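# Seat the rubber seal fully into the lid groove

## Task

Push the rubber seal down into the lid's groove so that it sits seated along the whole loop, with no section left out.

## Robot and tools

Robot: two Franka FR3 arms, left_arm and right_arm, each with a Robotiq 2F-140 gripper and a wrist camera. The left gripper's fingers can fold at a hinge when pushed. A part held in the outer quarter of the pads is squeezed normally, but one held nearer the palm may be pulled in, held loosely, or squeezed harder than asked, and a fingertip pressed against a surface folds easily unless fully closed. The right gripper's fingers are rigid. Something may occasionally nudge a loose object.

Frames: the scene frame has its origin at table-top height, midway between the nominal arm bases. +x points out over the table, +z up, and left_arm is on the +y side (image left/right may differ). Calibrated bases: left_arm (-0.023, +0.388, 0) m, right_arm (+0.023, -0.337, 0) m, each with a slight yaw. Reported end_effector_position (m) and end_effector_quat_wxyz are in the scene frame and may be off by a few cm. In the gripper's own axes the fingers point along +z and close along y. end_effector_position is the spot between the pads when closed; fingertips extend about 33 mm beyond it at gaps up to 40 mm, shrinking to 9 mm when fully open.

Rows: every motion command uses rows of 18 numbers, each in [-1, 1], always covering both arms: left dx, dy, dz, rx, ry, rz, position, force_limit, speed, then the same nine for the right arm. dx..rz are offsets, not poses: they are measured from that arm's Hand target at the start of the action or move, along that Hand target's own axes. Scale: 1.0 = 0.6 m for translation, 180 degrees for rotation; rx, ry, rz form a single rotation vector. Sending six zeros re-requests the current Hand target. Gripper numbers are absolute commands: position +1 = open (140 mm), about -0.8 = pads touch, -1 = close until blocked. force_limit at slow closing: about 14 N at -1, 40 N at 0, 58 N at +1. speed: about 30 mm/s at -1, 140 at 0, 250 at +1; faster closes grip much harder. Both start at +1. To leave a gripper unchanged, repeat its last three numbers; a 0 is itself a command.

Tools:
- execute_actions(actions, cameras): actions is a list of actions; each action is up to 15 rows (1/30 s each, 0.5 s total), a short one repeating its last row. Every row in an action counts from the same start pose. Images appear only for an empty list or when cameras names them.
- move(target, speed, blend, blocking, cameras): target is one 18-number row or up to 15 rows, all offsets from the same starting Hand targets. Straight-line paths, ending together, capped at 10 s, no obstacle avoidance. speed in m/s, 0.002 to 2 (default 0.25); rotation limited to twice that in rad/s, at most 2.5. blend in metres rounds corners (0 = stop at each). blocking=false returns after about 0.5 s while motion continues. Faster moves lag and overshoot more and hit harder.
- wait(seconds 0 to 10), stop(), zoom_image(camera, region [x0,y0,x1,y1] pixels, at most 504x504; cameras cam_head_left, cam_head_right, cam_low, cam_left_wrist, cam_right_wrist, from the latest images only).
- set_collision_behavior(contact_force_n 20, 40 or 85); starts at 20 N, not allowed during a move.
- clear_fault(arm): releases a reported torque or force fault on left_arm or right_arm.
- read_manual(section), finished_scene(scene 1 or 2): end the scene only once the seal stays seated with the robot hands-off.
Cameras: cam_head_left, cam_head_right, cam_high, cam_low, cam_left_wrist, cam_right_wrist (672x504), calibrated with small errors.

Controller: each step, the commanded pose is clipped to within 70 mm and 16 degrees of the measured one, so one action may fall short. Hand target in results is the last (clipped) command; the gripper often rests a little short of it, and only a new command closes the gap. A large wrist rotation can swing the elbow. To stop pushing on something, command the target back past the gripper.

Results: the state of each arm, including Hand target, joint positions and torques, external joint torques, flange force (gripper frame, noisy, includes held weight), and 'Joint velocities within noise' at rest. object_status: 0 moving, 1 blocked while opening, 2 blocked while closing (grip), 3 reached target or pads met. position_measured in counts: 3 open, 75 about 100 mm, 139 about 60 mm, 200 about 20 mm, 230 pads touching. The move line reports done, off_target, moving, held or fault, plus limits=paced (pose clipped) or limits=held (steps withheld).

Faults: an arm halts on contact torque at a joint limit (20, 20, 18, 18, 12, 12, 12 N m), on external force reaching the contact limit (20 N, held weight included), on passing a joint range end, or on exceeding joint speed; clear_fault is needed. Hot motors (MOTOR HOT) can trigger a 30 to 60 s brake stop; avoid long stretched or pushing poses.

Avoid: dropping parts, releasing moving parts, anything leaving the table, slamming or hard pushes, excessive gripper force, crushing a part still resting on something, and any contact between the two arms or grippers. Smooth, quick, low-effort motion is better.

Each tool is called as name([rows], argument=value, ...), one row to a line, values as JSON.

## Session

execute_actions(actions=[])

Scene clock: 0.00 s.
left_arm: end_effector_position=(+0.6033, +0.1524, +0.2057) position_measured=3 object_status=3 end_effector_quat_wxyz=(+0.146, -0.671, +0.721, +0.097) | right_arm: end_effector_position=(+0.3945, -0.2103, +0.2726) position_measured=3 object_status=3 end_effector_quat_wxyz=(-0.196, +0.869, -0.220, -0.398)
Joint positions: left_arm=[-0.527 0.469 -0.015 -1.471 0.357 1.825 -0.547] | right_arm=[0.023 0.136 -0.071 -1.93 0.507 1.281 -1.227]
Joint velocities: within noise
Joint torques (N m): no reading
External joint torques (N m): no reading
Flange force (N): no reading
Hand target: left_arm +0.6033, +0.1524, +0.2057; -0.146, +0.671, -0.721, -0.097 | right_arm +0.3945, -0.2103, +0.2726; -0.196, +0.869, -0.220, -0.398
Tool commands: left_gripper/position=+1.0 left_gripper/force_limit=+1.0 left_gripper/speed=+1.0 right_gripper/position=+1.0 right_gripper/force_limit=+1.0 right_gripper/speed=+1.0

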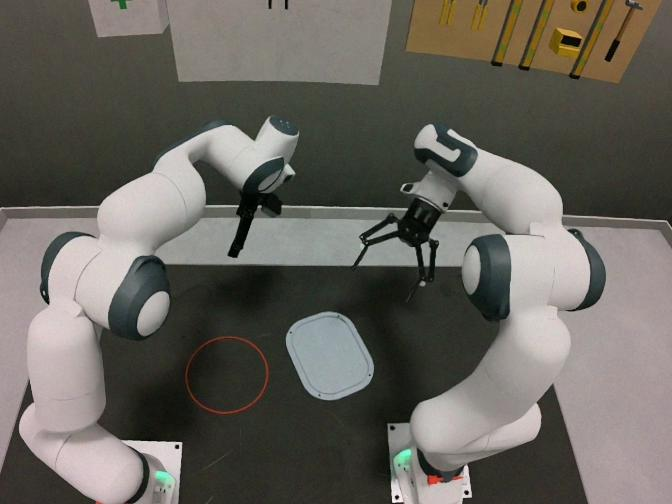

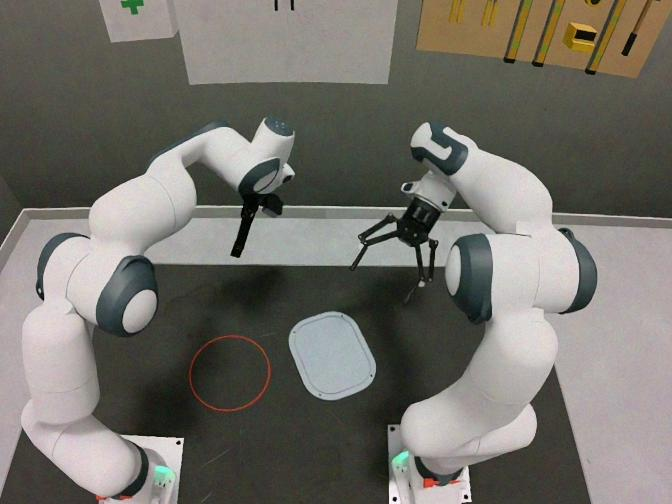

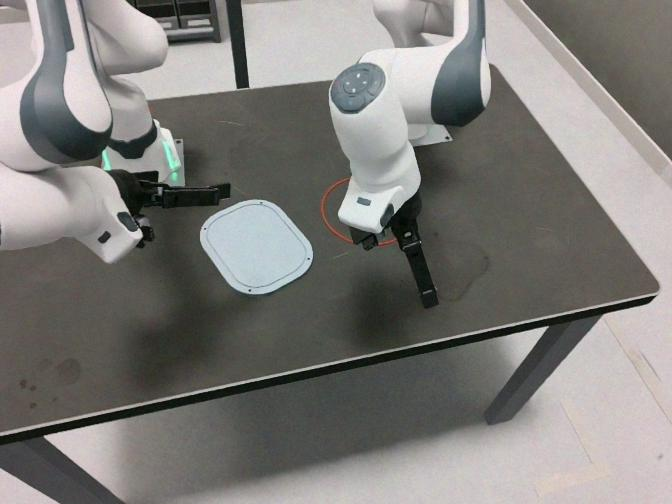

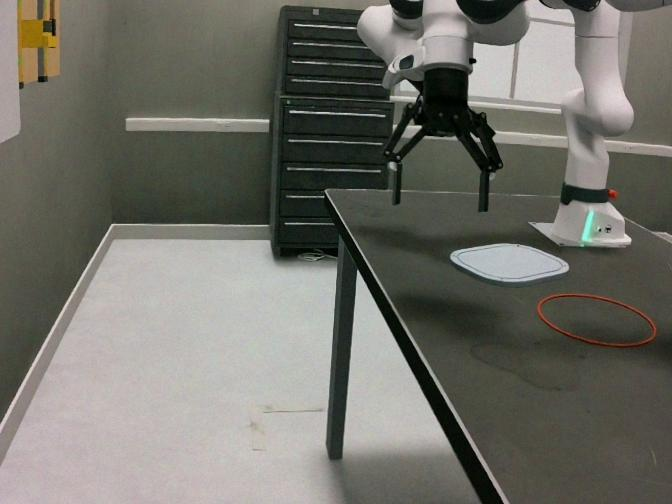

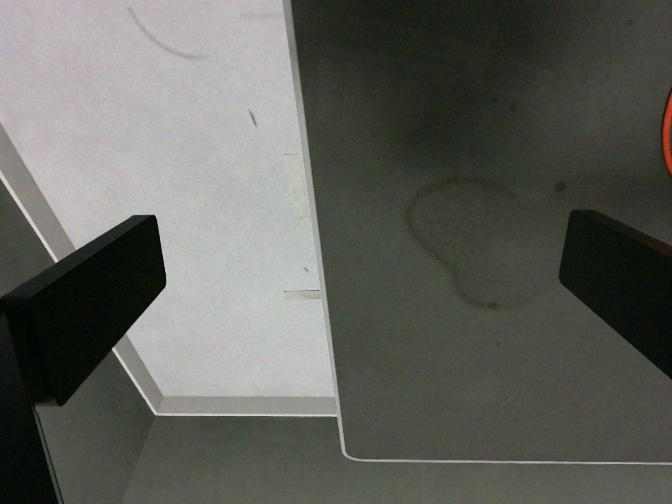

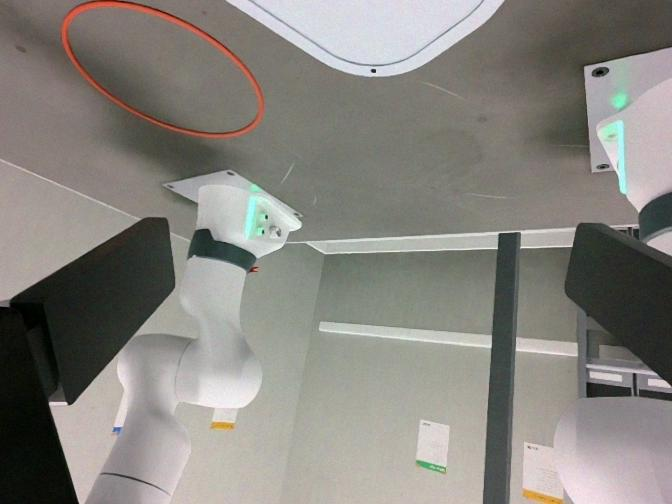

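zoom_image(camera="cam_high", region=[180, 170, 420, 310])

zoom_image(camera="cam_head_left", region=[160, 290, 400, 430])

zoom_image(camera="cam_low", region=[430, 220, 672, 370])

zoom_image(camera="cam_right_wrist", region=[30, 0, 530, 160])

Scaled by 2.100 from the camera's 672x504 image, which has a finer 960x720 frame.

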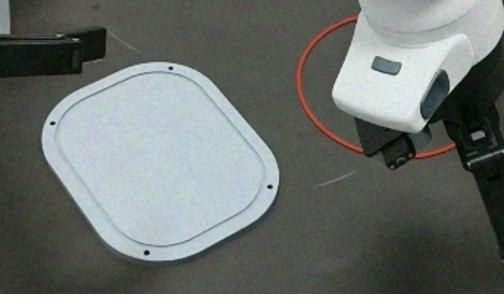

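Scaled by 2.100 from the camera's 672x504 image, which has a finer 960x720 frame.

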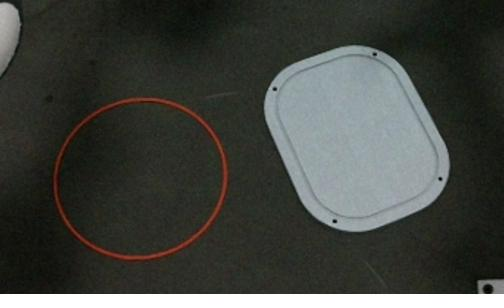

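Scaled by 2.083 from the camera's 672x504 image, which has a finer 960x720 frame.

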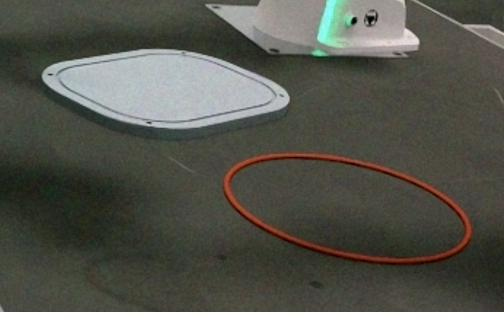

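Scaled by 1.008 from the camera's 672x504 image, which has a finer 960x720 frame.

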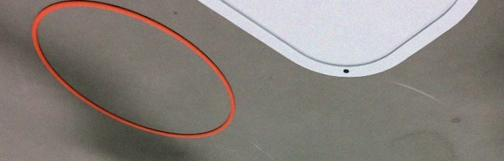

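move(target=[0,0,0,0,0,0,1,1,1,0.0409,-0.0765,0.1680,-0.0609,0.2860,0,1,1,1], speed=0.25, cameras=["cam_right_wrist","cam_high"])

Scene clock: 133.33 s.
left_arm: end_effector_position=(+0.6033, +0.1524, +0.2057) position_measured=3 object_status=3 end_effector_quat_wxyz=(+0.146, -0.671, +0.721, +0.097) | right_arm: end_effector_position=(+0.3720, -0.1261, +0.1998) position_measured=3 object_status=3 end_effector_quat_wxyz=(+0.001, +0.970, -0.241, -0.001)
Joint positions: left_arm=[-0.527 0.469 -0.015 -1.471 0.357 1.825 -0.547] | right_arm=[0.096 -0.448 0.467 -2.535 0.231 2.115 -0.725]
Joint velocities: left_arm=[within noise] | right_arm=[0 -0.001 -0.001 0 -0.001 0 0.008]
Joint torques (N m): left_arm=[-0.54 -47.88 0.11 26 1.4 1.88 0.02] | right_arm=[-0.95 -14.18 -4.53 23.65 0.55 2.88 0.38]
External joint torques (N m): left_arm=[-0.49 -0.84 -0.3 1.51 0.16 -0.25 0.03] | right_arm=[-0.97 -0.65 1.04 -0.04 -0.13 0.25 0.38]
Flange force (N): left_arm=[2.0 -5.1 -4.2] | right_arm=[-0.9 -0.8 0.7]
Hand target: left_arm +0.6033, +0.1524, +0.2057; -0.146, +0.671, -0.721, -0.097 | right_arm +0.3726, -0.1259, +0.2000; +0.000, +0.970, -0.245, +0.000
Off the commanded pose: left_arm 0.000 m, 0 deg | right_arm 0.001 m, 0 deg.
move: done
camera_calibration:
cam_right_wrist: T_world_to_cam=[[-0.45338, -0.89126, -0.0100863, 0.0698731], [-0.842452, 0.424801, 0.33139, 0.310103], [-0.29107, 0.158742, -0.94344, 0.459882], [0, 0, 0, 1]] pos_world=[0.426783, -0.14246, 0.331811]
Images, in order (width x height): cam_high 672x504, cam_right_wrist 672x504.

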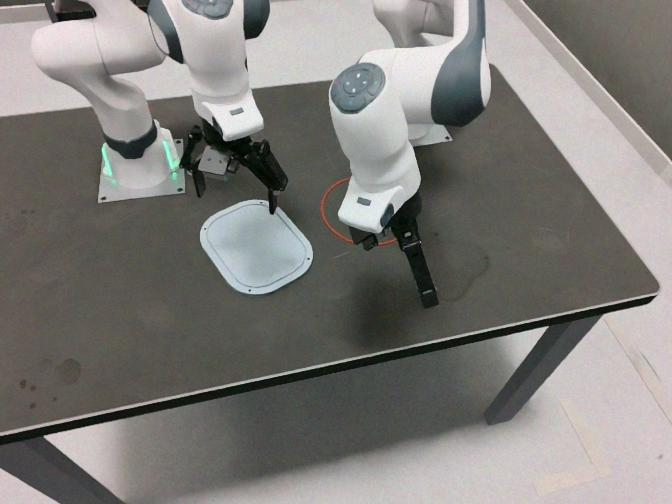

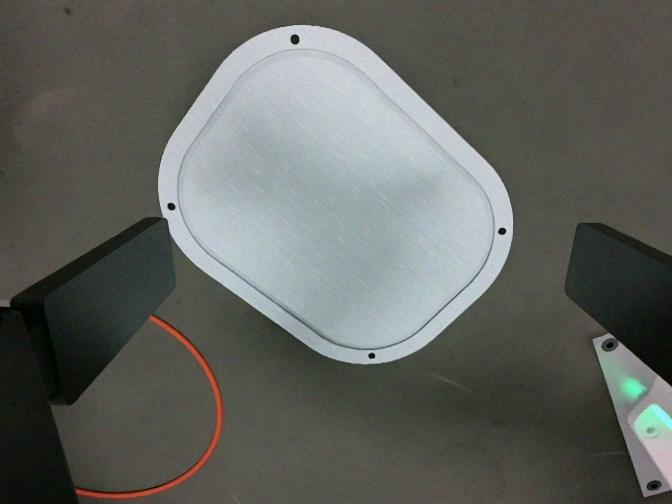

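zoom_image(camera="cam_right_wrist", region=[150, 10, 340, 190])

zoom_image(camera="cam_right_wrist", region=[330, 20, 530, 210])

zoom_image(camera="cam_right_wrist", region=[330, 190, 530, 380])

zoom_image(camera="cam_right_wrist", region=[150, 180, 350, 370])

Scaled by 2.653 from the camera's 672x504 image, which has a finer 960x720 frame.

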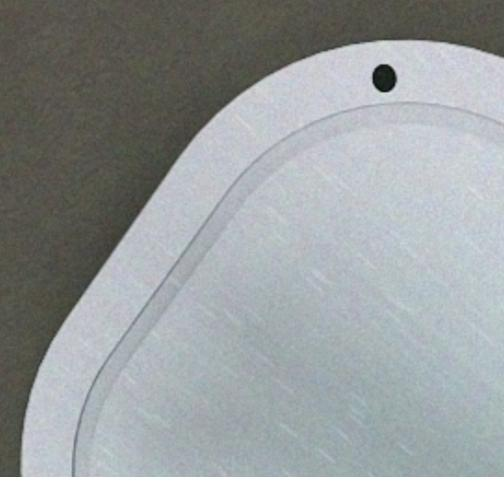

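Scaled by 2.520 from the camera's 672x504 image, which has a finer 960x720 frame.

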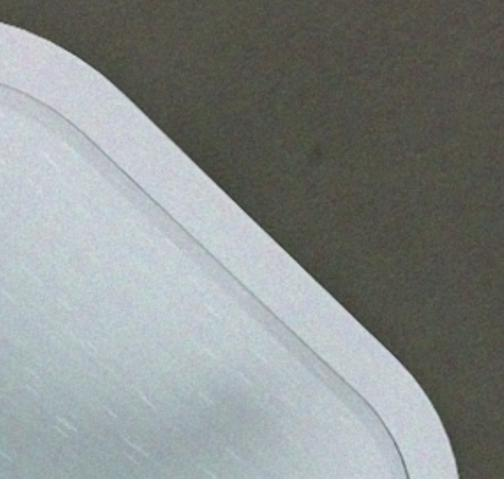

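Scaled by 2.520 from the camera's 672x504 image, which has a finer 960x720 frame.

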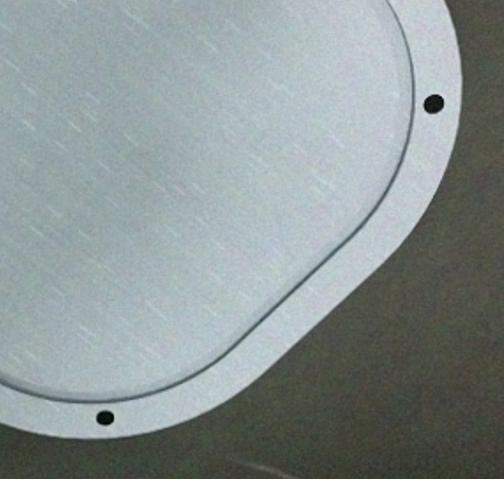

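Scaled by 2.520 from the camera's 672x504 image, which has a finer 960x720 frame.

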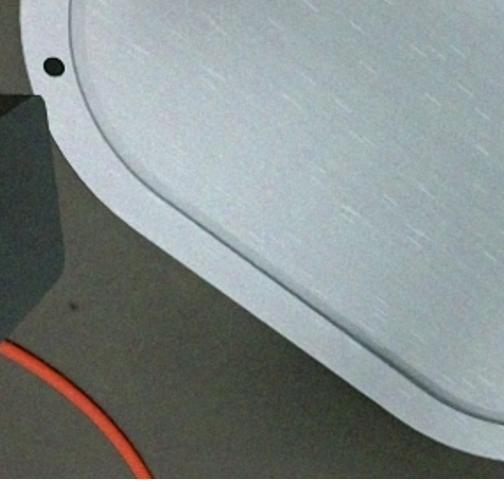

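move([
  [0,0,0,0,0,0,1,1,1,-0.0683,-0.0122,0.0333,0,0,0.5,1,1,1],
  [0,0,0,0,0,0,1,1,1,-0.1329,-0.0158,0.0667,0,0,1.0,1,1,1],
], speed=0.45, blend=[0.02,0], cameras=["cam_right_wrist"])

Scene clock: 239.77 s.
left_arm: end_effector_position=(+0.6033, +0.1524, +0.2057) position_measured=3 object_status=3 end_effector_quat_wxyz=(+0.146, -0.671, +0.721, +0.097) | right_arm: end_effector_position=(+0.3071, -0.0808, +0.1604) position_measured=3 object_status=3 end_effector_quat_wxyz=(+0.000, +0.242, +0.970, +0.000)
Joint positions: left_arm=[-0.527 0.469 -0.015 -1.471 0.357 1.825 -0.547] | right_arm=[-0.639 -1.41 1.171 -2.561 1.147 1.495 1.911]
Joint velocities: left_arm=[within noise] | right_arm=[0.001 0.001 0.001 0.001 0.001 0 0.007]
Joint torques (N m): left_arm=[-0.54 -47.84 0.16 26.01 1.41 1.88 0] | right_arm=[-0.7 17.17 -23.36 9.44 0.96 2.31 0.33]
External joint torques (N m): left_arm=[-0.44 -0.84 -0.21 1.55 0.18 -0.25 0.01] | right_arm=[-0.71 0.51 1.01 0.07 0.1 -0.15 0.33]
Flange force (N): left_arm=[2.0 -5.3 -4.2] | right_arm=[-2.4 3.4 1.8]
Hand target: left_arm +0.6033, +0.1524, +0.2057; -0.146, +0.671, -0.721, -0.097 | right_arm +0.3069, -0.0797, +0.1601; +0.000, +0.245, +0.970, +0.000
Off the commanded pose: left_arm 0.000 m, 0 deg | right_arm 0.001 m, 0 deg.
move: done; limits=paced
camera_calibration:
cam_right_wrist: T_world_to_cam=[[0.455523, 0.890138, -0.0123577, -0.0544563], [0.842049, -0.426326, 0.330454, -0.336677], [0.288881, -0.160935, -0.943741, 0.192777], [0, 0, 0, 1]] pos_world=[0.252615, -0.064036, 0.292515]
Images, in order (width x height): cam_right_wrist 672x504.

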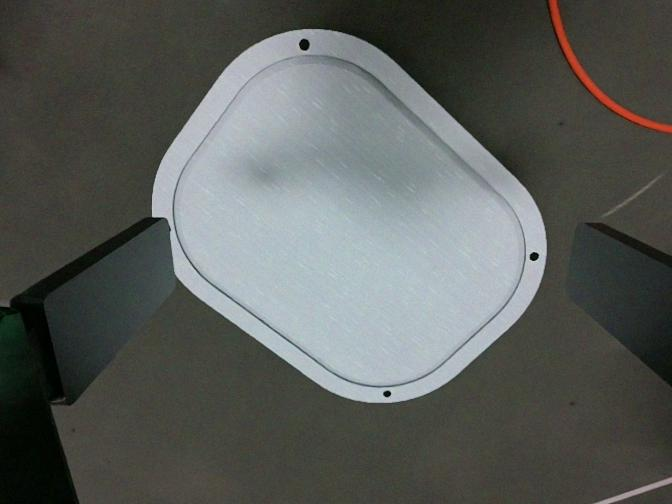

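zoom_image(camera="cam_right_wrist", region=[150, 20, 350, 170])

zoom_image(camera="cam_right_wrist", region=[400, 130, 570, 290])

zoom_image(camera="cam_right_wrist", region=[300, 270, 500, 420])

zoom_image(camera="cam_right_wrist", region=[140, 170, 320, 370])

Scaled by 2.520 from the camera's 672x504 image, which has a finer 960x720 frame.

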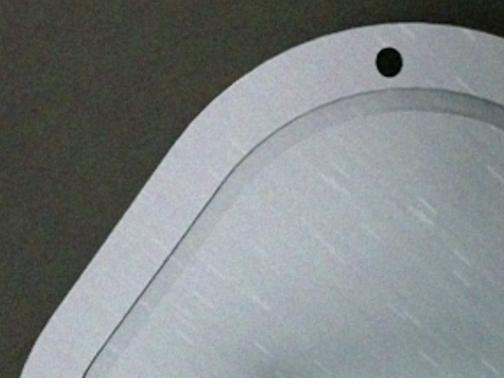

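Scaled by 2.965 from the camera's 672x504 image, which has a finer 960x720 frame.

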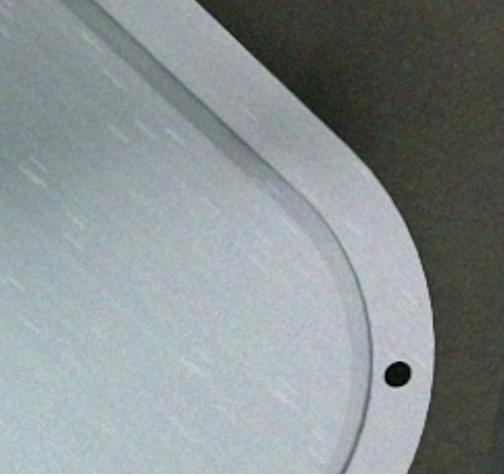

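Scaled by 2.520 from the camera's 672x504 image, which has a finer 960x720 frame.

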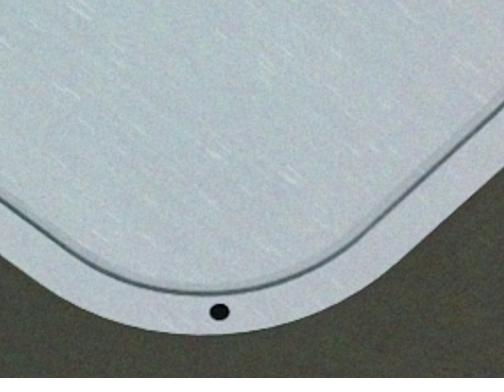

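Scaled by 2.520 from the camera's 672x504 image, which has a finer 960x720 frame.

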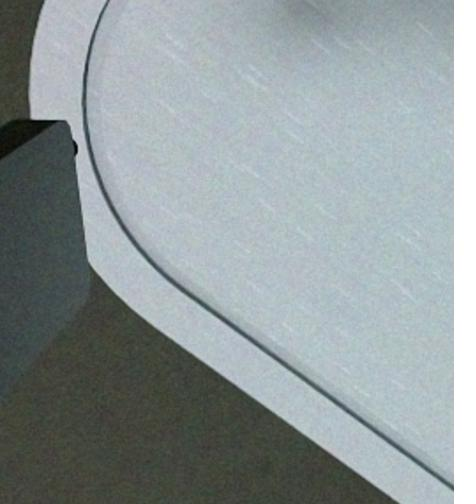

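zoom_image(camera="cam_right_wrist", region=[540, 0, 672, 140])

Scaled by 3.600 from the camera's 672x504 image, which has a finer 960x720 frame.

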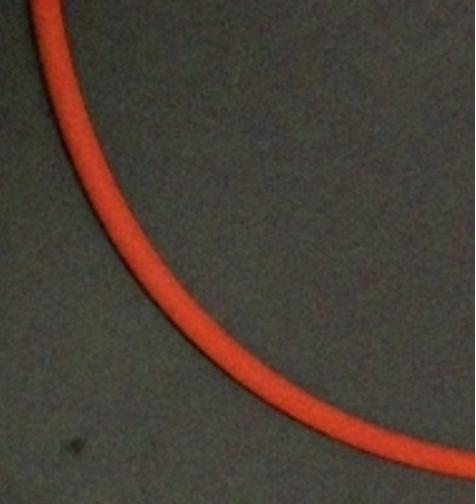

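wait(seconds=0, cameras=["cam_high","cam_low","cam_head_left"])

Scene clock: 450.30 s.
left_arm: end_effector_position=(+0.6033, +0.1524, +0.2057) position_measured=3 object_status=3 end_effector_quat_wxyz=(+0.146, -0.671, +0.721, +0.097) | right_arm: end_effector_position=(+0.3071, -0.0808, +0.1604) position_measured=3 object_status=3 end_effector_quat_wxyz=(+0.000, +0.243, +0.970, +0.000)
Joint positions: left_arm=[-0.527 0.469 -0.015 -1.471 0.357 1.825 -0.547] | right_arm=[-0.639 -1.41 1.171 -2.561 1.147 1.495 1.913]
Joint torques (N m): left_arm=[-0.53 -47.84 0.16 26 1.41 1.87 0.01] | right_arm=[-0.69 17.15 -23.38 9.41 0.96 2.32 0.26]
External joint torques (N m): left_arm=[-0.74 -0.64 -0.44 1.44 0.16 -0.25 0.03] | right_arm=[-0.62 0.49 0.96 0.16 0.11 -0.13 0.26]
Flange force (N): left_arm=[2.5 -5.3 -4.1] | right_arm=[-2.3 3.4 1.7]
Hand target: left_arm +0.6033, +0.1524, +0.2057; -0.146, +0.671, -0.721, -0.097 | right_arm +0.3069, -0.0797, +0.1601; +0.000, +0.245, +0.970, +0.000
Tool commands: left_gripper/position=+1.0 left_gripper/force_limit=+1.0 left_gripper/speed=+1.0 right_gripper/position=+1.0 right_gripper/force_limit=+1.0 right_gripper/speed=+1.0
Off the commanded pose: left_arm 0.000 m, 0 deg | right_arm 0.001 m, 0 deg.
Images, in order (width x height): cam_head_left 672x504, cam_high 672x504, cam_low 672x504.

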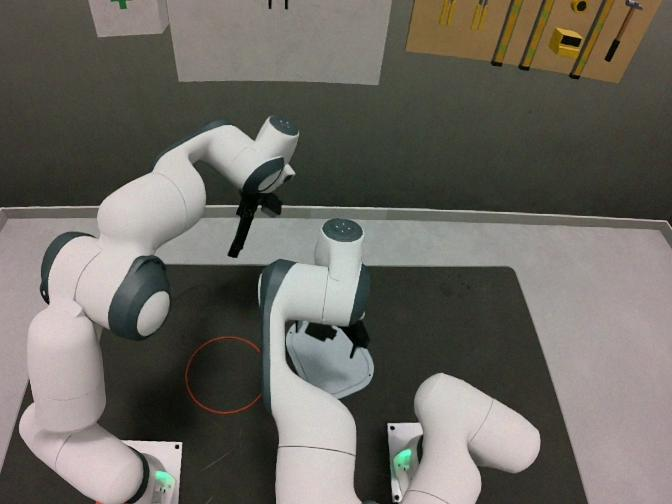

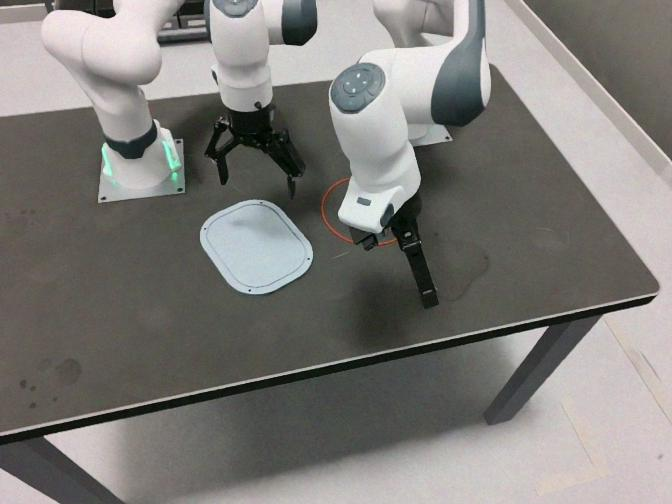

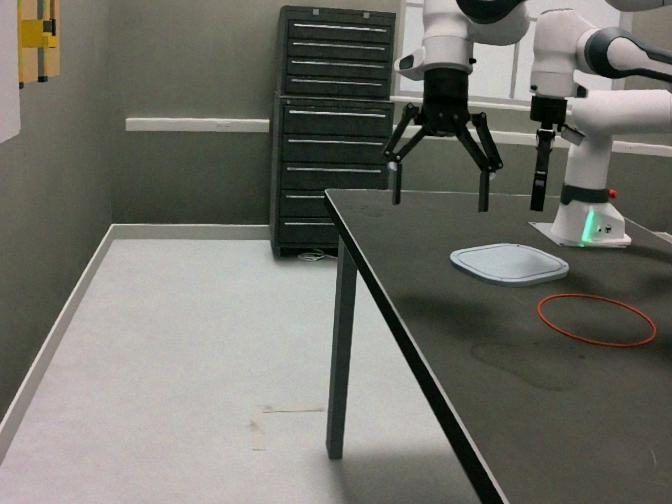

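move([
  [0,0,0,0,0,0,1,1,1,-0.0646,-0.0036,-0.0332,0,0,-0.5,1,1,1],
  [0,0,0,0,0,0,1,1,1,-0.1329,-0.0158,-0.0665,0,0,-1.0,1,1,1],
], speed=0.45, blend=[0.02,0])

Scene clock: 489.23 s.
left_arm: end_effector_position=(+0.6033, +0.1524, +0.2057) position_measured=3 object_status=3 end_effector_quat_wxyz=(+0.146, -0.671, +0.721, +0.097) | right_arm: end_effector_position=(+0.3726, -0.1253, +0.2010) position_measured=3 object_status=3 end_effector_quat_wxyz=(-0.001, +0.968, -0.249, -0.001)
Joint positions: left_arm=[-0.527 0.469 -0.015 -1.471 0.357 1.825 -0.547] | right_arm=[0.116 -0.446 0.447 -2.535 0.223 2.118 -0.703]
Joint velocities: left_arm=[within noise] | right_arm=[0.001 -0.001 0 0.001 0.002 0 -0.006]
Joint torques (N m): left_arm=[-0.45 -47.9 0.16 26.01 1.4 1.87 0.02] | right_arm=[-0.23 -13.39 -5.1 23.27 0.27 2.89 -0.24]
External joint torques (N m): left_arm=[-0.68 -1.04 -0.45 1.65 0.16 -0.23 0.04] | right_arm=[-0.17 0.39 0.32 -0.48 -0.41 0.24 -0.24]
Flange force (N): left_arm=[2.2 -5.0 -4.5] | right_arm=[1.0 -0.4 2.1]
Hand target: left_arm +0.6033, +0.1524, +0.2057; -0.146, +0.671, -0.721, -0.097 | right_arm +0.3726, -0.1259, +0.1999; +0.000, +0.970, -0.245, +0.000
Off the commanded pose: left_arm 0.000 m, 0 deg | right_arm 0.001 m, 0 deg.
move: done; limits=paced

move(target=[0,0,0,0,0,0,1,1,1,-0.1774,-0.3302,0.0832,0,0,-0.2838,1,1,1], speed=0.3, cameras=["cam_right_wrist","cam_head_left","cam_high"])

Scene clock: 502.13 s.
left_arm: end_effector_position=(+0.6033, +0.1524, +0.2057) position_measured=3 object_status=3 end_effector_quat_wxyz=(+0.146, -0.671, +0.721, +0.097) | right_arm: end_effector_position=(+0.3731, +0.0993, +0.1506) position_measured=3 object_status=3 end_effector_quat_wxyz=(-0.002, +0.981, +0.193, +0.000)
Joint positions: left_arm=[-0.527 0.469 -0.015 -1.471 0.357 1.825 -0.547] | right_arm=[0.298 0.137 0.653 -2.118 -0.102 2.227 -0.992]
Joint velocities: left_arm=[within noise] | right_arm=[0 -0.001 0.002 0 0.001 0 -0.006]
Joint torques (N m): left_arm=[-0.54 -47.83 0.11 26 1.4 1.89 0.03] | right_arm=[-0.55 -28.53 3.83 23.64 0.24 2.49 -0.11]
External joint torques (N m): left_arm=[-0.49 -0.58 -0.29 1.4 0.16 -0.25 0.04] | right_arm=[-0.47 -0.01 1.14 0.36 -0.41 -0.17 -0.11]
Flange force (N): left_arm=[2.2 -5.4 -3.9] | right_arm=[1.3 -0.9 -0.8]
Hand target: left_arm +0.6033, +0.1524, +0.2057; -0.146, +0.671, -0.721, -0.097 | right_arm +0.3730, +0.0990, +0.1502; +0.000, +0.980, +0.197, +0.000
Off the commanded pose: left_arm 0.000 m, 0 deg | right_arm 0.001 m, 1 deg.
move: done
camera_calibration:
cam_right_wrist: T_world_to_cam=[[0.393417, -0.919233, -0.0152942, -0.0416485], [-0.866435, -0.376281, 0.328182, 0.320563], [-0.30743, -0.115861, -0.944491, 0.411613], [0, 0, 0, 1]] pos_world=[0.420674, 0.130027, 0.282925]
Images, in order (width x height): cam_head_left 672x504, cam_high 672x504, cam_right_wrist 672x504.

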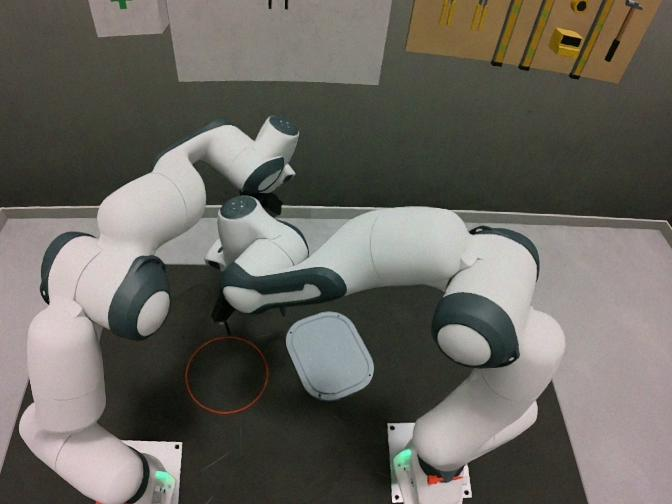

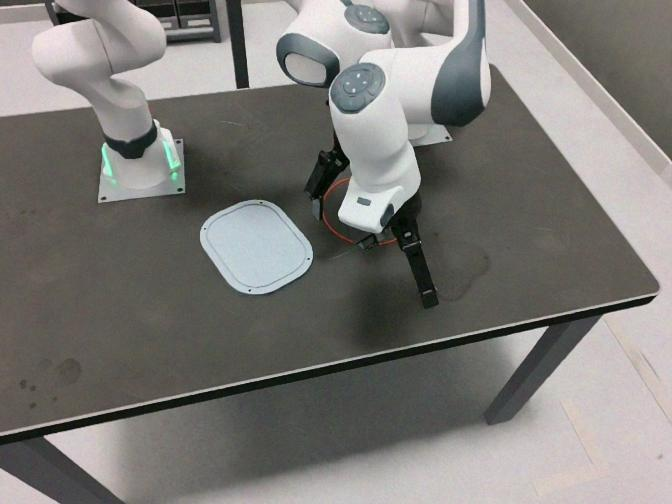

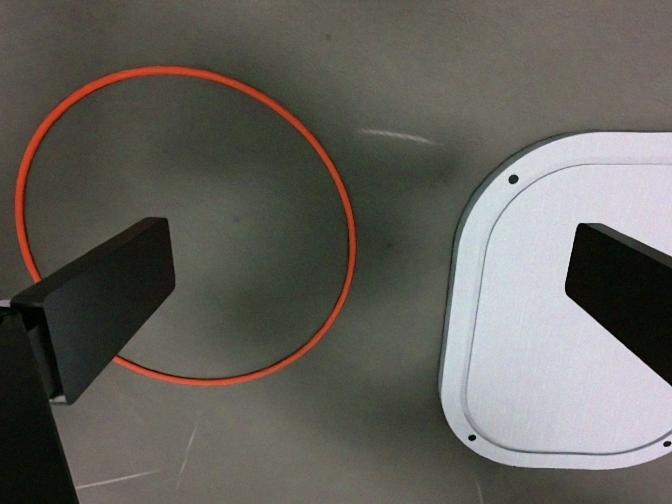

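move(target=[0,0,0,0,0,0,1,1,1,-0.07195,-0.0034,0.1003,0,0,0,-0.35,-0.5,0], speed=0.2, cameras=["cam_right_wrist"])

Scene clock: 554.43 s.
left_arm: end_effector_position=(+0.6033, +0.1524, +0.2057) position_measured=3 object_status=3 end_effector_quat_wxyz=(+0.146, -0.671, +0.721, +0.097) | right_arm: end_effector_position=(+0.3325, +0.0844, +0.0907) position_measured=173 object_status=3 end_effector_quat_wxyz=(-0.001, +0.980, +0.198, -0.001)
Joint positions: left_arm=[-0.527 0.469 -0.015 -1.471 0.357 1.825 -0.547] | right_arm=[0.322 0.137 0.659 -2.296 -0.12 2.4 -0.948]
Joint velocities: left_arm=[within noise] | right_arm=[-0.001 0 0 -0.001 -0.002 0.002 0.005]
Joint torques (N m): left_arm=[-0.55 -47.89 0.15 26 1.41 1.88 0] | right_arm=[-0.24 -27.2 2.93 20.79 0.13 2.95 0.25]
External joint torques (N m): left_arm=[-0.76 -0.83 -0.45 1.51 0.16 -0.23 0.02] | right_arm=[-0.08 -0.63 0.42 -0.58 -0.42 0.3 0.25]
Flange force (N): left_arm=[2.4 -5.0 -4.3] | right_arm=[-3.1 1.0 0.7]
Hand target: left_arm +0.6033, +0.1524, +0.2057; -0.146, +0.671, -0.721, -0.097 | right_arm +0.3324, +0.0843, +0.0900; +0.000, +0.980, +0.197, +0.000
Off the commanded pose: left_arm 0.000 m, 0 deg | right_arm 0.001 m, 0 deg.
move: done
camera_calibration:
cam_right_wrist: T_world_to_cam=[[0.404155, -0.914582, -0.0141006, -0.0443637], [-0.861269, -0.385696, 0.330838, 0.298247], [-0.308017, -0.121565, -0.943582, 0.341371], [0, 0, 0, 1]] pos_world=[0.379949, 0.115957, 0.222814]
Images, in order (width x height): cam_right_wrist 672x504.

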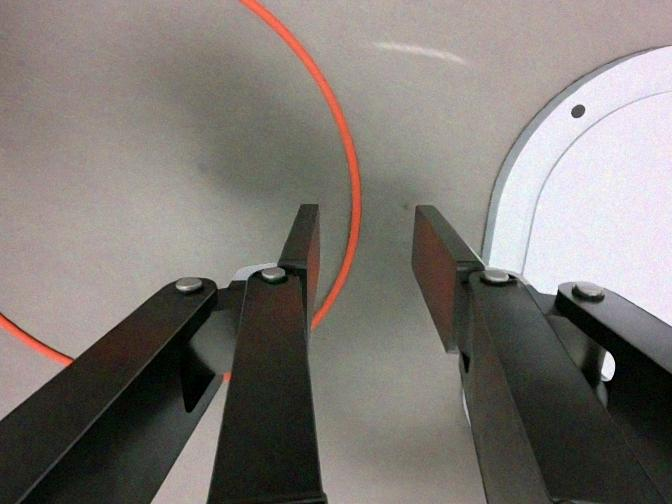

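move(target=[0,0,0,0,0,0,1,1,1,0,-0.005,0.0833,0,0,0,-0.35,-0.5,0], speed=0.1, cameras=["cam_right_wrist", "cam_low"])

Scene clock: 572.20 s.
left_arm: end_effector_position=(+0.6033, +0.1524, +0.2057) position_measured=3 object_status=3 end_effector_quat_wxyz=(+0.146, -0.671, +0.721, +0.097) | right_arm: end_effector_position=(+0.3306, +0.0862, +0.0398) position_measured=173 object_status=3 end_effector_quat_wxyz=(+0.000, +0.980, +0.198, -0.002)
Joint positions: left_arm=[-0.527 0.469 -0.015 -1.471 0.357 1.825 -0.547] | right_arm=[0.378 0.258 0.595 -2.309 -0.24 2.508 -0.859]
Joint velocities: left_arm=[within noise] | right_arm=[0 0 0 0.001 0 0.001 0.005]
Joint torques (N m): left_arm=[-0.56 -47.87 0.17 25.98 1.41 1.88 0.01] | right_arm=[-0.22 -30.46 4.84 19.52 0.06 2.89 0.21]
External joint torques (N m): left_arm=[-0.36 -0.81 -0.12 1.49 0.18 -0.26 0.02] | right_arm=[-0.16 -0.59 0.28 -0.08 -0.42 0.24 0.21]
Flange force (N): left_arm=[1.9 -5.2 -4.0] | right_arm=[-1.6 0.5 0.0]
Hand target: left_arm +0.6033, +0.1524, +0.2057; -0.146, +0.671, -0.721, -0.097 | right_arm +0.3312, +0.0871, +0.0400; +0.000, +0.980, +0.197, +0.000
Off the commanded pose: left_arm 0.000 m, 0 deg | right_arm 0.001 m, 0 deg.
move: done
camera_calibration:
cam_right_wrist: T_world_to_cam=[[0.404179, -0.91459, -0.0128388, -0.0427541], [-0.860863, -0.385105, 0.332581, 0.313816], [-0.309119, -0.12337, -0.942987, 0.293456], [0, 0, 0, 1]] pos_world=[0.378146, 0.117953, 0.171807]
Images, in order (width x height): cam_low 672x504, cam_right_wrist 672x504.

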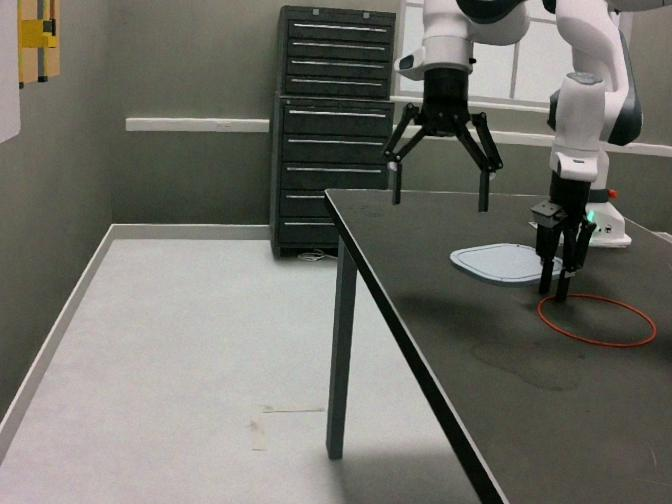

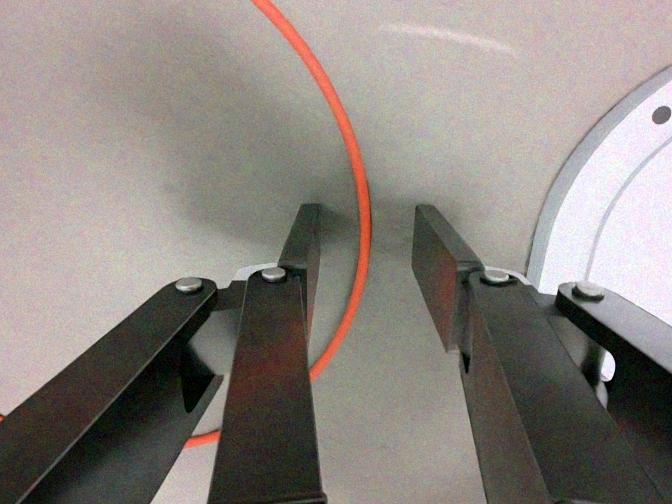

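move(target=[0,0,0,0,0,0,1,1,1,0.02,0.0005,0.005,0,0,0,-0.35,-0.5,0], speed=0.05, cameras=["cam_right_wrist"])

zoom_image(camera="cam_right_wrist", region=[260, 150, 480, 330])

Scene clock: 581.93 s.
left_arm: end_effector_position=(+0.6033, +0.1524, +0.2057) position_measured=3 object_status=3 end_effector_quat_wxyz=(+0.146, -0.671, +0.721, +0.097) | right_arm: end_effector_position=(+0.3426, +0.0918, +0.0376) position_measured=173 object_status=3 end_effector_quat_wxyz=(-0.002, +0.980, +0.197, +0.000)
Joint positions: left_arm=[-0.527 0.469 -0.015 -1.471 0.357 1.825 -0.547] | right_arm=[0.388 0.289 0.575 -2.273 -0.259 2.505 -0.857]
Joint velocities: left_arm=[within noise] | right_arm=[0.004 0 -0.002 0.001 -0.001 -0.002 0.001]
Joint torques (N m): left_arm=[-0.55 -47.86 0.14 26 1.41 1.86 0.04] | right_arm=[-1.08 -31.31 5.21 19.69 -0.02 2.5 0.25]
External joint torques (N m): left_arm=[-0.39 -0.79 -0.19 1.49 0.18 -0.27 0.06] | right_arm=[-1.07 -0.07 0.13 0.06 -0.51 -0.16 0.25]
Flange force (N): left_arm=[1.9 -5.3 -4.1] | right_arm=[0.4 0.7 -0.1]
Hand target: left_arm +0.6033, +0.1524, +0.2057; -0.146, +0.671, -0.721, -0.097 | right_arm +0.3424, +0.0914, +0.0370; +0.000, +0.980, +0.197, +0.000
Off the commanded pose: left_arm 0.000 m, 0 deg | right_arm 0.001 m, 0 deg.
move: done
camera_calibration:
cam_right_wrist: T_world_to_cam=[[0.402307, -0.915372, -0.0155975, -0.0416405], [-0.862703, -0.384751, 0.328192, 0.327871], [-0.306418, -0.118578, -0.944482, 0.29453], [0, 0, 0, 1]] pos_world=[0.389857, 0.122957, 0.169925]
Images, in order (width x height): cam_right_wrist 672x504.

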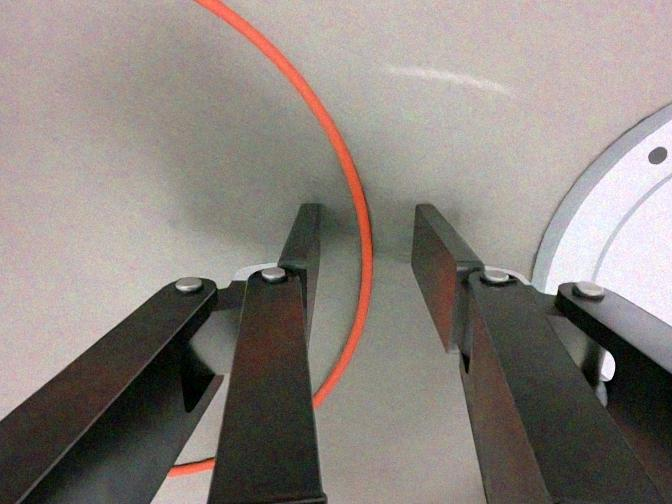

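Scaled by 2.291 from the camera's 672x504 image, which has a finer 960x720 frame.

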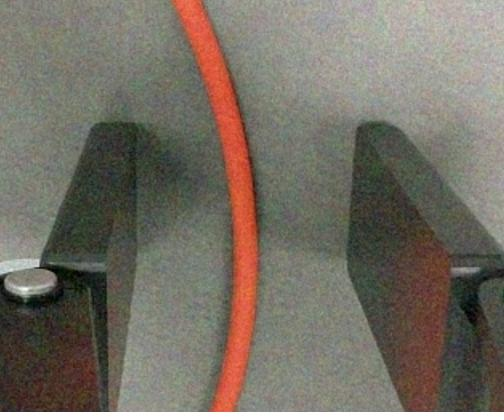

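move(target=[0,0,0,0,0,0,1,1,1,-0.0117,0,0.0033,0,0,0,-0.35,-0.5,0], speed=0.03)

move(target=[0,0,0,0,0,0,1,1,1,0,0,0.0033,0,0,0,-0.35,-0.5,0], speed=0.02)

Scene clock: 598.93 s.
left_arm: end_effector_position=(+0.6033, +0.1524, +0.2057) position_measured=3 object_status=3 end_effector_quat_wxyz=(+0.146, -0.671, +0.721, +0.097) | right_arm: end_effector_position=(+0.3396, +0.0898, +0.0372) position_measured=173 object_status=3 end_effector_quat_wxyz=(-0.002, +0.980, +0.198, +0.003)
Joint positions: left_arm=[-0.527 0.469 -0.015 -1.471 0.357 1.825 -0.547] | right_arm=[0.39 0.279 0.575 -2.289 -0.259 2.516 -0.853]
Joint velocities: left_arm=[within noise] | right_arm=[0 -0.002 0 -0.002 0 0.004 0.006]
Joint torques (N m): left_arm=[-0.52 -47.86 0.13 26.03 1.42 1.88 0.03] | right_arm=[0.25 -30.6 6.07 17.17 0.49 2.32 0.3]
External joint torques (N m): left_arm=[-0.65 -0.86 -0.41 1.57 0.18 -0.23 0.05] | right_arm=[0.21 0.32 1.14 -2.46 0.01 -0.36 0.3]
Flange force (N): left_arm=[2.3 -5.3 -4.3] | right_arm=[-7.6 2.8 -0.7]
Hand target: left_arm +0.6033, +0.1524, +0.2057; -0.146, +0.671, -0.721, -0.097 | right_arm +0.3359, +0.0887, +0.0350; +0.000, +0.980, +0.197, +0.000
Off the commanded pose: left_arm 0.000 m, 0 deg | right_arm 0.004 m, 0 deg.
move: off_target (right_arm)

Scene clock: 599.63 s.
left_arm: end_effector_position=(+0.6033, +0.1524, +0.2057) position_measured=3 object_status=3 end_effector_quat_wxyz=(+0.146, -0.671, +0.721, +0.097) | right_arm: end_effector_position=(+0.3396, +0.0899, +0.0371) position_measured=173 object_status=3 end_effector_quat_wxyz=(-0.002, +0.980, +0.197, +0.003)
Joint positions: left_arm=[-0.527 0.469 -0.015 -1.471 0.357 1.825 -0.547] | right_arm=[0.392 0.279 0.574 -2.29 -0.26 2.516 -0.851]
Joint torques (N m): left_arm=[-0.54 -47.84 0.16 26 1.41 1.88 0.01] | right_arm=[0.89 -27.75 5.59 17.2 0.2 3 0.33]
External joint torques (N m): left_arm=[-0.8 -0.86 -0.48 1.57 0.16 -0.23 0.03] | right_arm=[0.87 3.17 0.69 -2.4 -0.28 0.32 0.33]
Flange force (N): left_arm=[2.5 -5.2 -4.4] | right_arm=[-1.2 -2.3 9.5]
Hand target: left_arm +0.6033, +0.1524, +0.2057; -0.146, +0.671, -0.721, -0.097 | right_arm +0.3359, +0.0887, +0.0331; +0.000, +0.980, +0.197, +0.000
Off the commanded pose: left_arm 0.000 m, 0 deg | right_arm 0.006 m, 0 deg.
move: off_target (right_arm)

move(target=[0,0,0,0,0,0,1,1,1,0,0,-0.0088,0,0,0,-0.35,-0.5,0], speed=0.03, cameras=["cam_right_wrist"])

zoom_image(camera="cam_right_wrist", region=[260, 150, 480, 330])

Scene clock: 613.67 s.
left_arm: end_effector_position=(+0.6033, +0.1524, +0.2057) position_measured=3 object_status=3 end_effector_quat_wxyz=(+0.146, -0.671, +0.721, +0.097) | right_arm: end_effector_position=(+0.3367, +0.0901, +0.0386) position_measured=173 object_status=3 end_effector_quat_wxyz=(-0.001, +0.980, +0.197, +0.002)
Joint positions: left_arm=[-0.527 0.469 -0.015 -1.471 0.357 1.825 -0.547] | right_arm=[0.391 0.273 0.579 -2.292 -0.254 2.511 -0.85]
Joint velocities: left_arm=[within noise] | right_arm=[-0.004 0 0.001 0 0.002 -0.005 0]
Joint torques (N m): left_arm=[-0.53 -47.87 0.12 26.02 1.42 1.88 0.03] | right_arm=[-1.22 -31.78 5.97 18.96 0.63 2.49 -0.14]
External joint torques (N m): left_arm=[-0.55 -0.81 -0.33 1.53 0.18 -0.25 0.05] | right_arm=[-1.12 -1.19 1.26 -0.62 0.15 -0.16 -0.14]
Flange force (N): left_arm=[2.2 -5.3 -4.2] | right_arm=[-5.9 5.2 -6.4]
Hand target: left_arm +0.6033, +0.1524, +0.2057; -0.146, +0.671, -0.721, -0.097 | right_arm +0.3359, +0.0887, +0.0383; +0.000, +0.980, +0.197, +0.000
Off the commanded pose: left_arm 0.000 m, 0 deg | right_arm 0.002 m, 0 deg.
move: done
camera_calibration:
cam_right_wrist: T_world_to_cam=[[0.401447, -0.915778, -0.0138032, -0.0405799], [-0.864064, -0.383688, 0.325847, 0.322218], [-0.3037, -0.118883, -0.945322, 0.292585], [0, 0, 0, 1]] pos_world=[0.383565, 0.121252, 0.171033]
Images, in order (width x height): cam_right_wrist 672x504.

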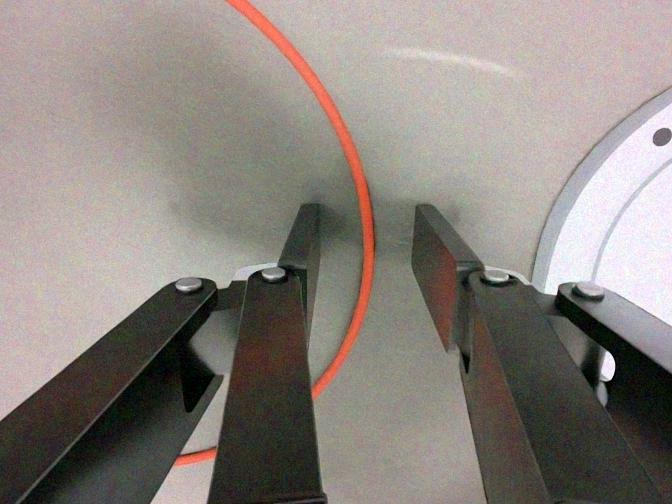

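Scaled by 2.291 from the camera's 672x504 image, which has a finer 960x720 frame.

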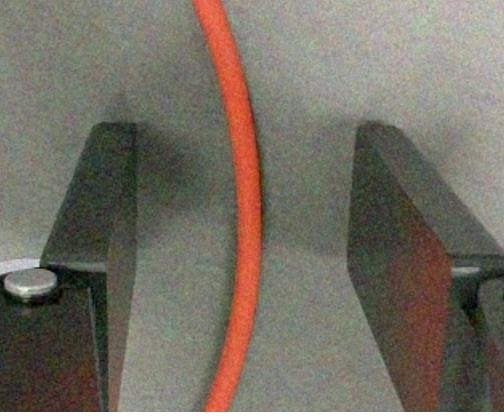

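move(target=[0,0,0,0,0,0,1,1,1,0,0,0,0,0,0,-1,-0.8,-1], speed=0.05)

wait(seconds=1.0, cameras=["cam_right_wrist"])

zoom_image(camera="cam_right_wrist", region=[260, 150, 480, 330])

Scene clock: 623.30 s.
left_arm: end_effector_position=(+0.6033, +0.1524, +0.2057) position_measured=3 object_status=3 end_effector_quat_wxyz=(+0.146, -0.671, +0.721, +0.097) | right_arm: end_effector_position=(+0.3366, +0.0900, +0.0386) position_measured=225 object_status=0 end_effector_quat_wxyz=(-0.001, +0.980, +0.197, +0.001)
Joint positions: left_arm=[-0.527 0.469 -0.015 -1.471 0.357 1.825 -0.547] | right_arm=[0.389 0.273 0.581 -2.292 -0.253 2.51 -0.85]
Joint torques (N m): left_arm=[-0.54 -47.85 0.17 26.03 1.4 1.88 0.04] | right_arm=[-0.93 -31.52 5.72 18.98 0.43 2.49 -0.1]
External joint torques (N m): left_arm=[-0.77 -0.67 -0.45 1.5 0.15 -0.23 0.06] | right_arm=[-0.97 -0.84 0.85 -0.67 -0.05 -0.18 -0.1]
Flange force (N): left_arm=[2.6 -5.5 -4.2] | right_arm=[-4.6 4.2 -4.4]
Hand target: left_arm +0.6033, +0.1524, +0.2057; -0.146, +0.671, -0.721, -0.097 | right_arm +0.3359, +0.0887, +0.0383; +0.000, +0.980, +0.197, +0.000
Off the commanded pose: left_arm 0.000 m, 0 deg | right_arm 0.001 m, 0 deg.
move: done

Scene clock: 624.30 s.
left_arm: end_effector_position=(+0.6033, +0.1524, +0.2057) position_measured=3 object_status=3 end_effector_quat_wxyz=(+0.146, -0.671, +0.721, +0.097) | right_arm: end_effector_position=(+0.3366, +0.0900, +0.0386) position_measured=225 object_status=2 end_effector_quat_wxyz=(-0.001, +0.980, +0.197, +0.001)
Joint positions: left_arm=[-0.527 0.469 -0.015 -1.471 0.357 1.825 -0.547] | right_arm=[0.389 0.273 0.581 -2.292 -0.253 2.51 -0.85]
Joint torques (N m): left_arm=[-0.5 -47.85 0.15 26.01 1.4 1.9 0.05] | right_arm=[-0.91 -31.55 5.88 19.03 0.43 2.48 -0.08]
External joint torques (N m): left_arm=[-0.68 -0.62 -0.43 1.45 0.16 -0.23 0.07] | right_arm=[-1 -0.97 0.99 -0.52 -0.04 -0.17 -0.08]
Flange force (N): left_arm=[2.5 -5.4 -4.0] | right_arm=[-4.6 4.1 -4.9]
Hand target: left_arm +0.6033, +0.1524, +0.2057; -0.146, +0.671, -0.721, -0.097 | right_arm +0.3359, +0.0887, +0.0383; +0.000, +0.980, +0.197, +0.000
Tool commands: left_gripper/position=+1.0 left_gripper/force_limit=+1.0 left_gripper/speed=+1.0 right_gripper/position=-1.0 right_gripper/force_limit=-0.8 right_gripper/speed=-1.0
Off the commanded pose: left_arm 0.000 m, 0 deg | right_arm 0.001 m, 0 deg.
wait: 1.00 s; at rest by 0.17 s
camera_calibration:
cam_right_wrist: T_world_to_cam=[[0.400984, -0.915981, -0.0138299, -0.0404666], [-0.864026, -0.383171, 0.326556, 0.32198], [-0.304418, -0.118994, -0.945077, 0.292817], [0, 0, 0, 1]] pos_world=[0.383565, 0.12115, 0.17103]
Images, in order (width x height): cam_right_wrist 672x504.

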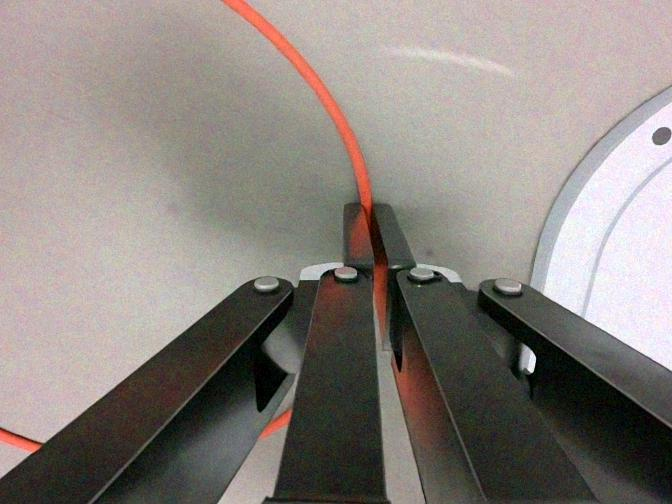

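Scaled by 2.291 from the camera's 672x504 image, which has a finer 960x720 frame.

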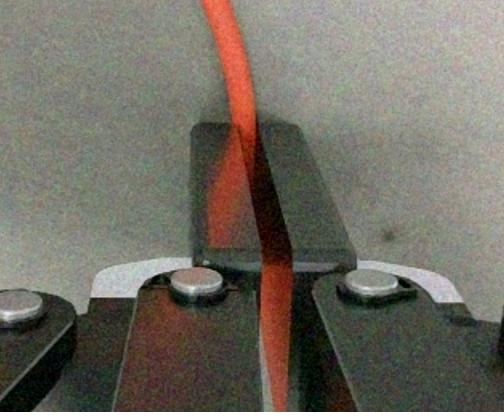

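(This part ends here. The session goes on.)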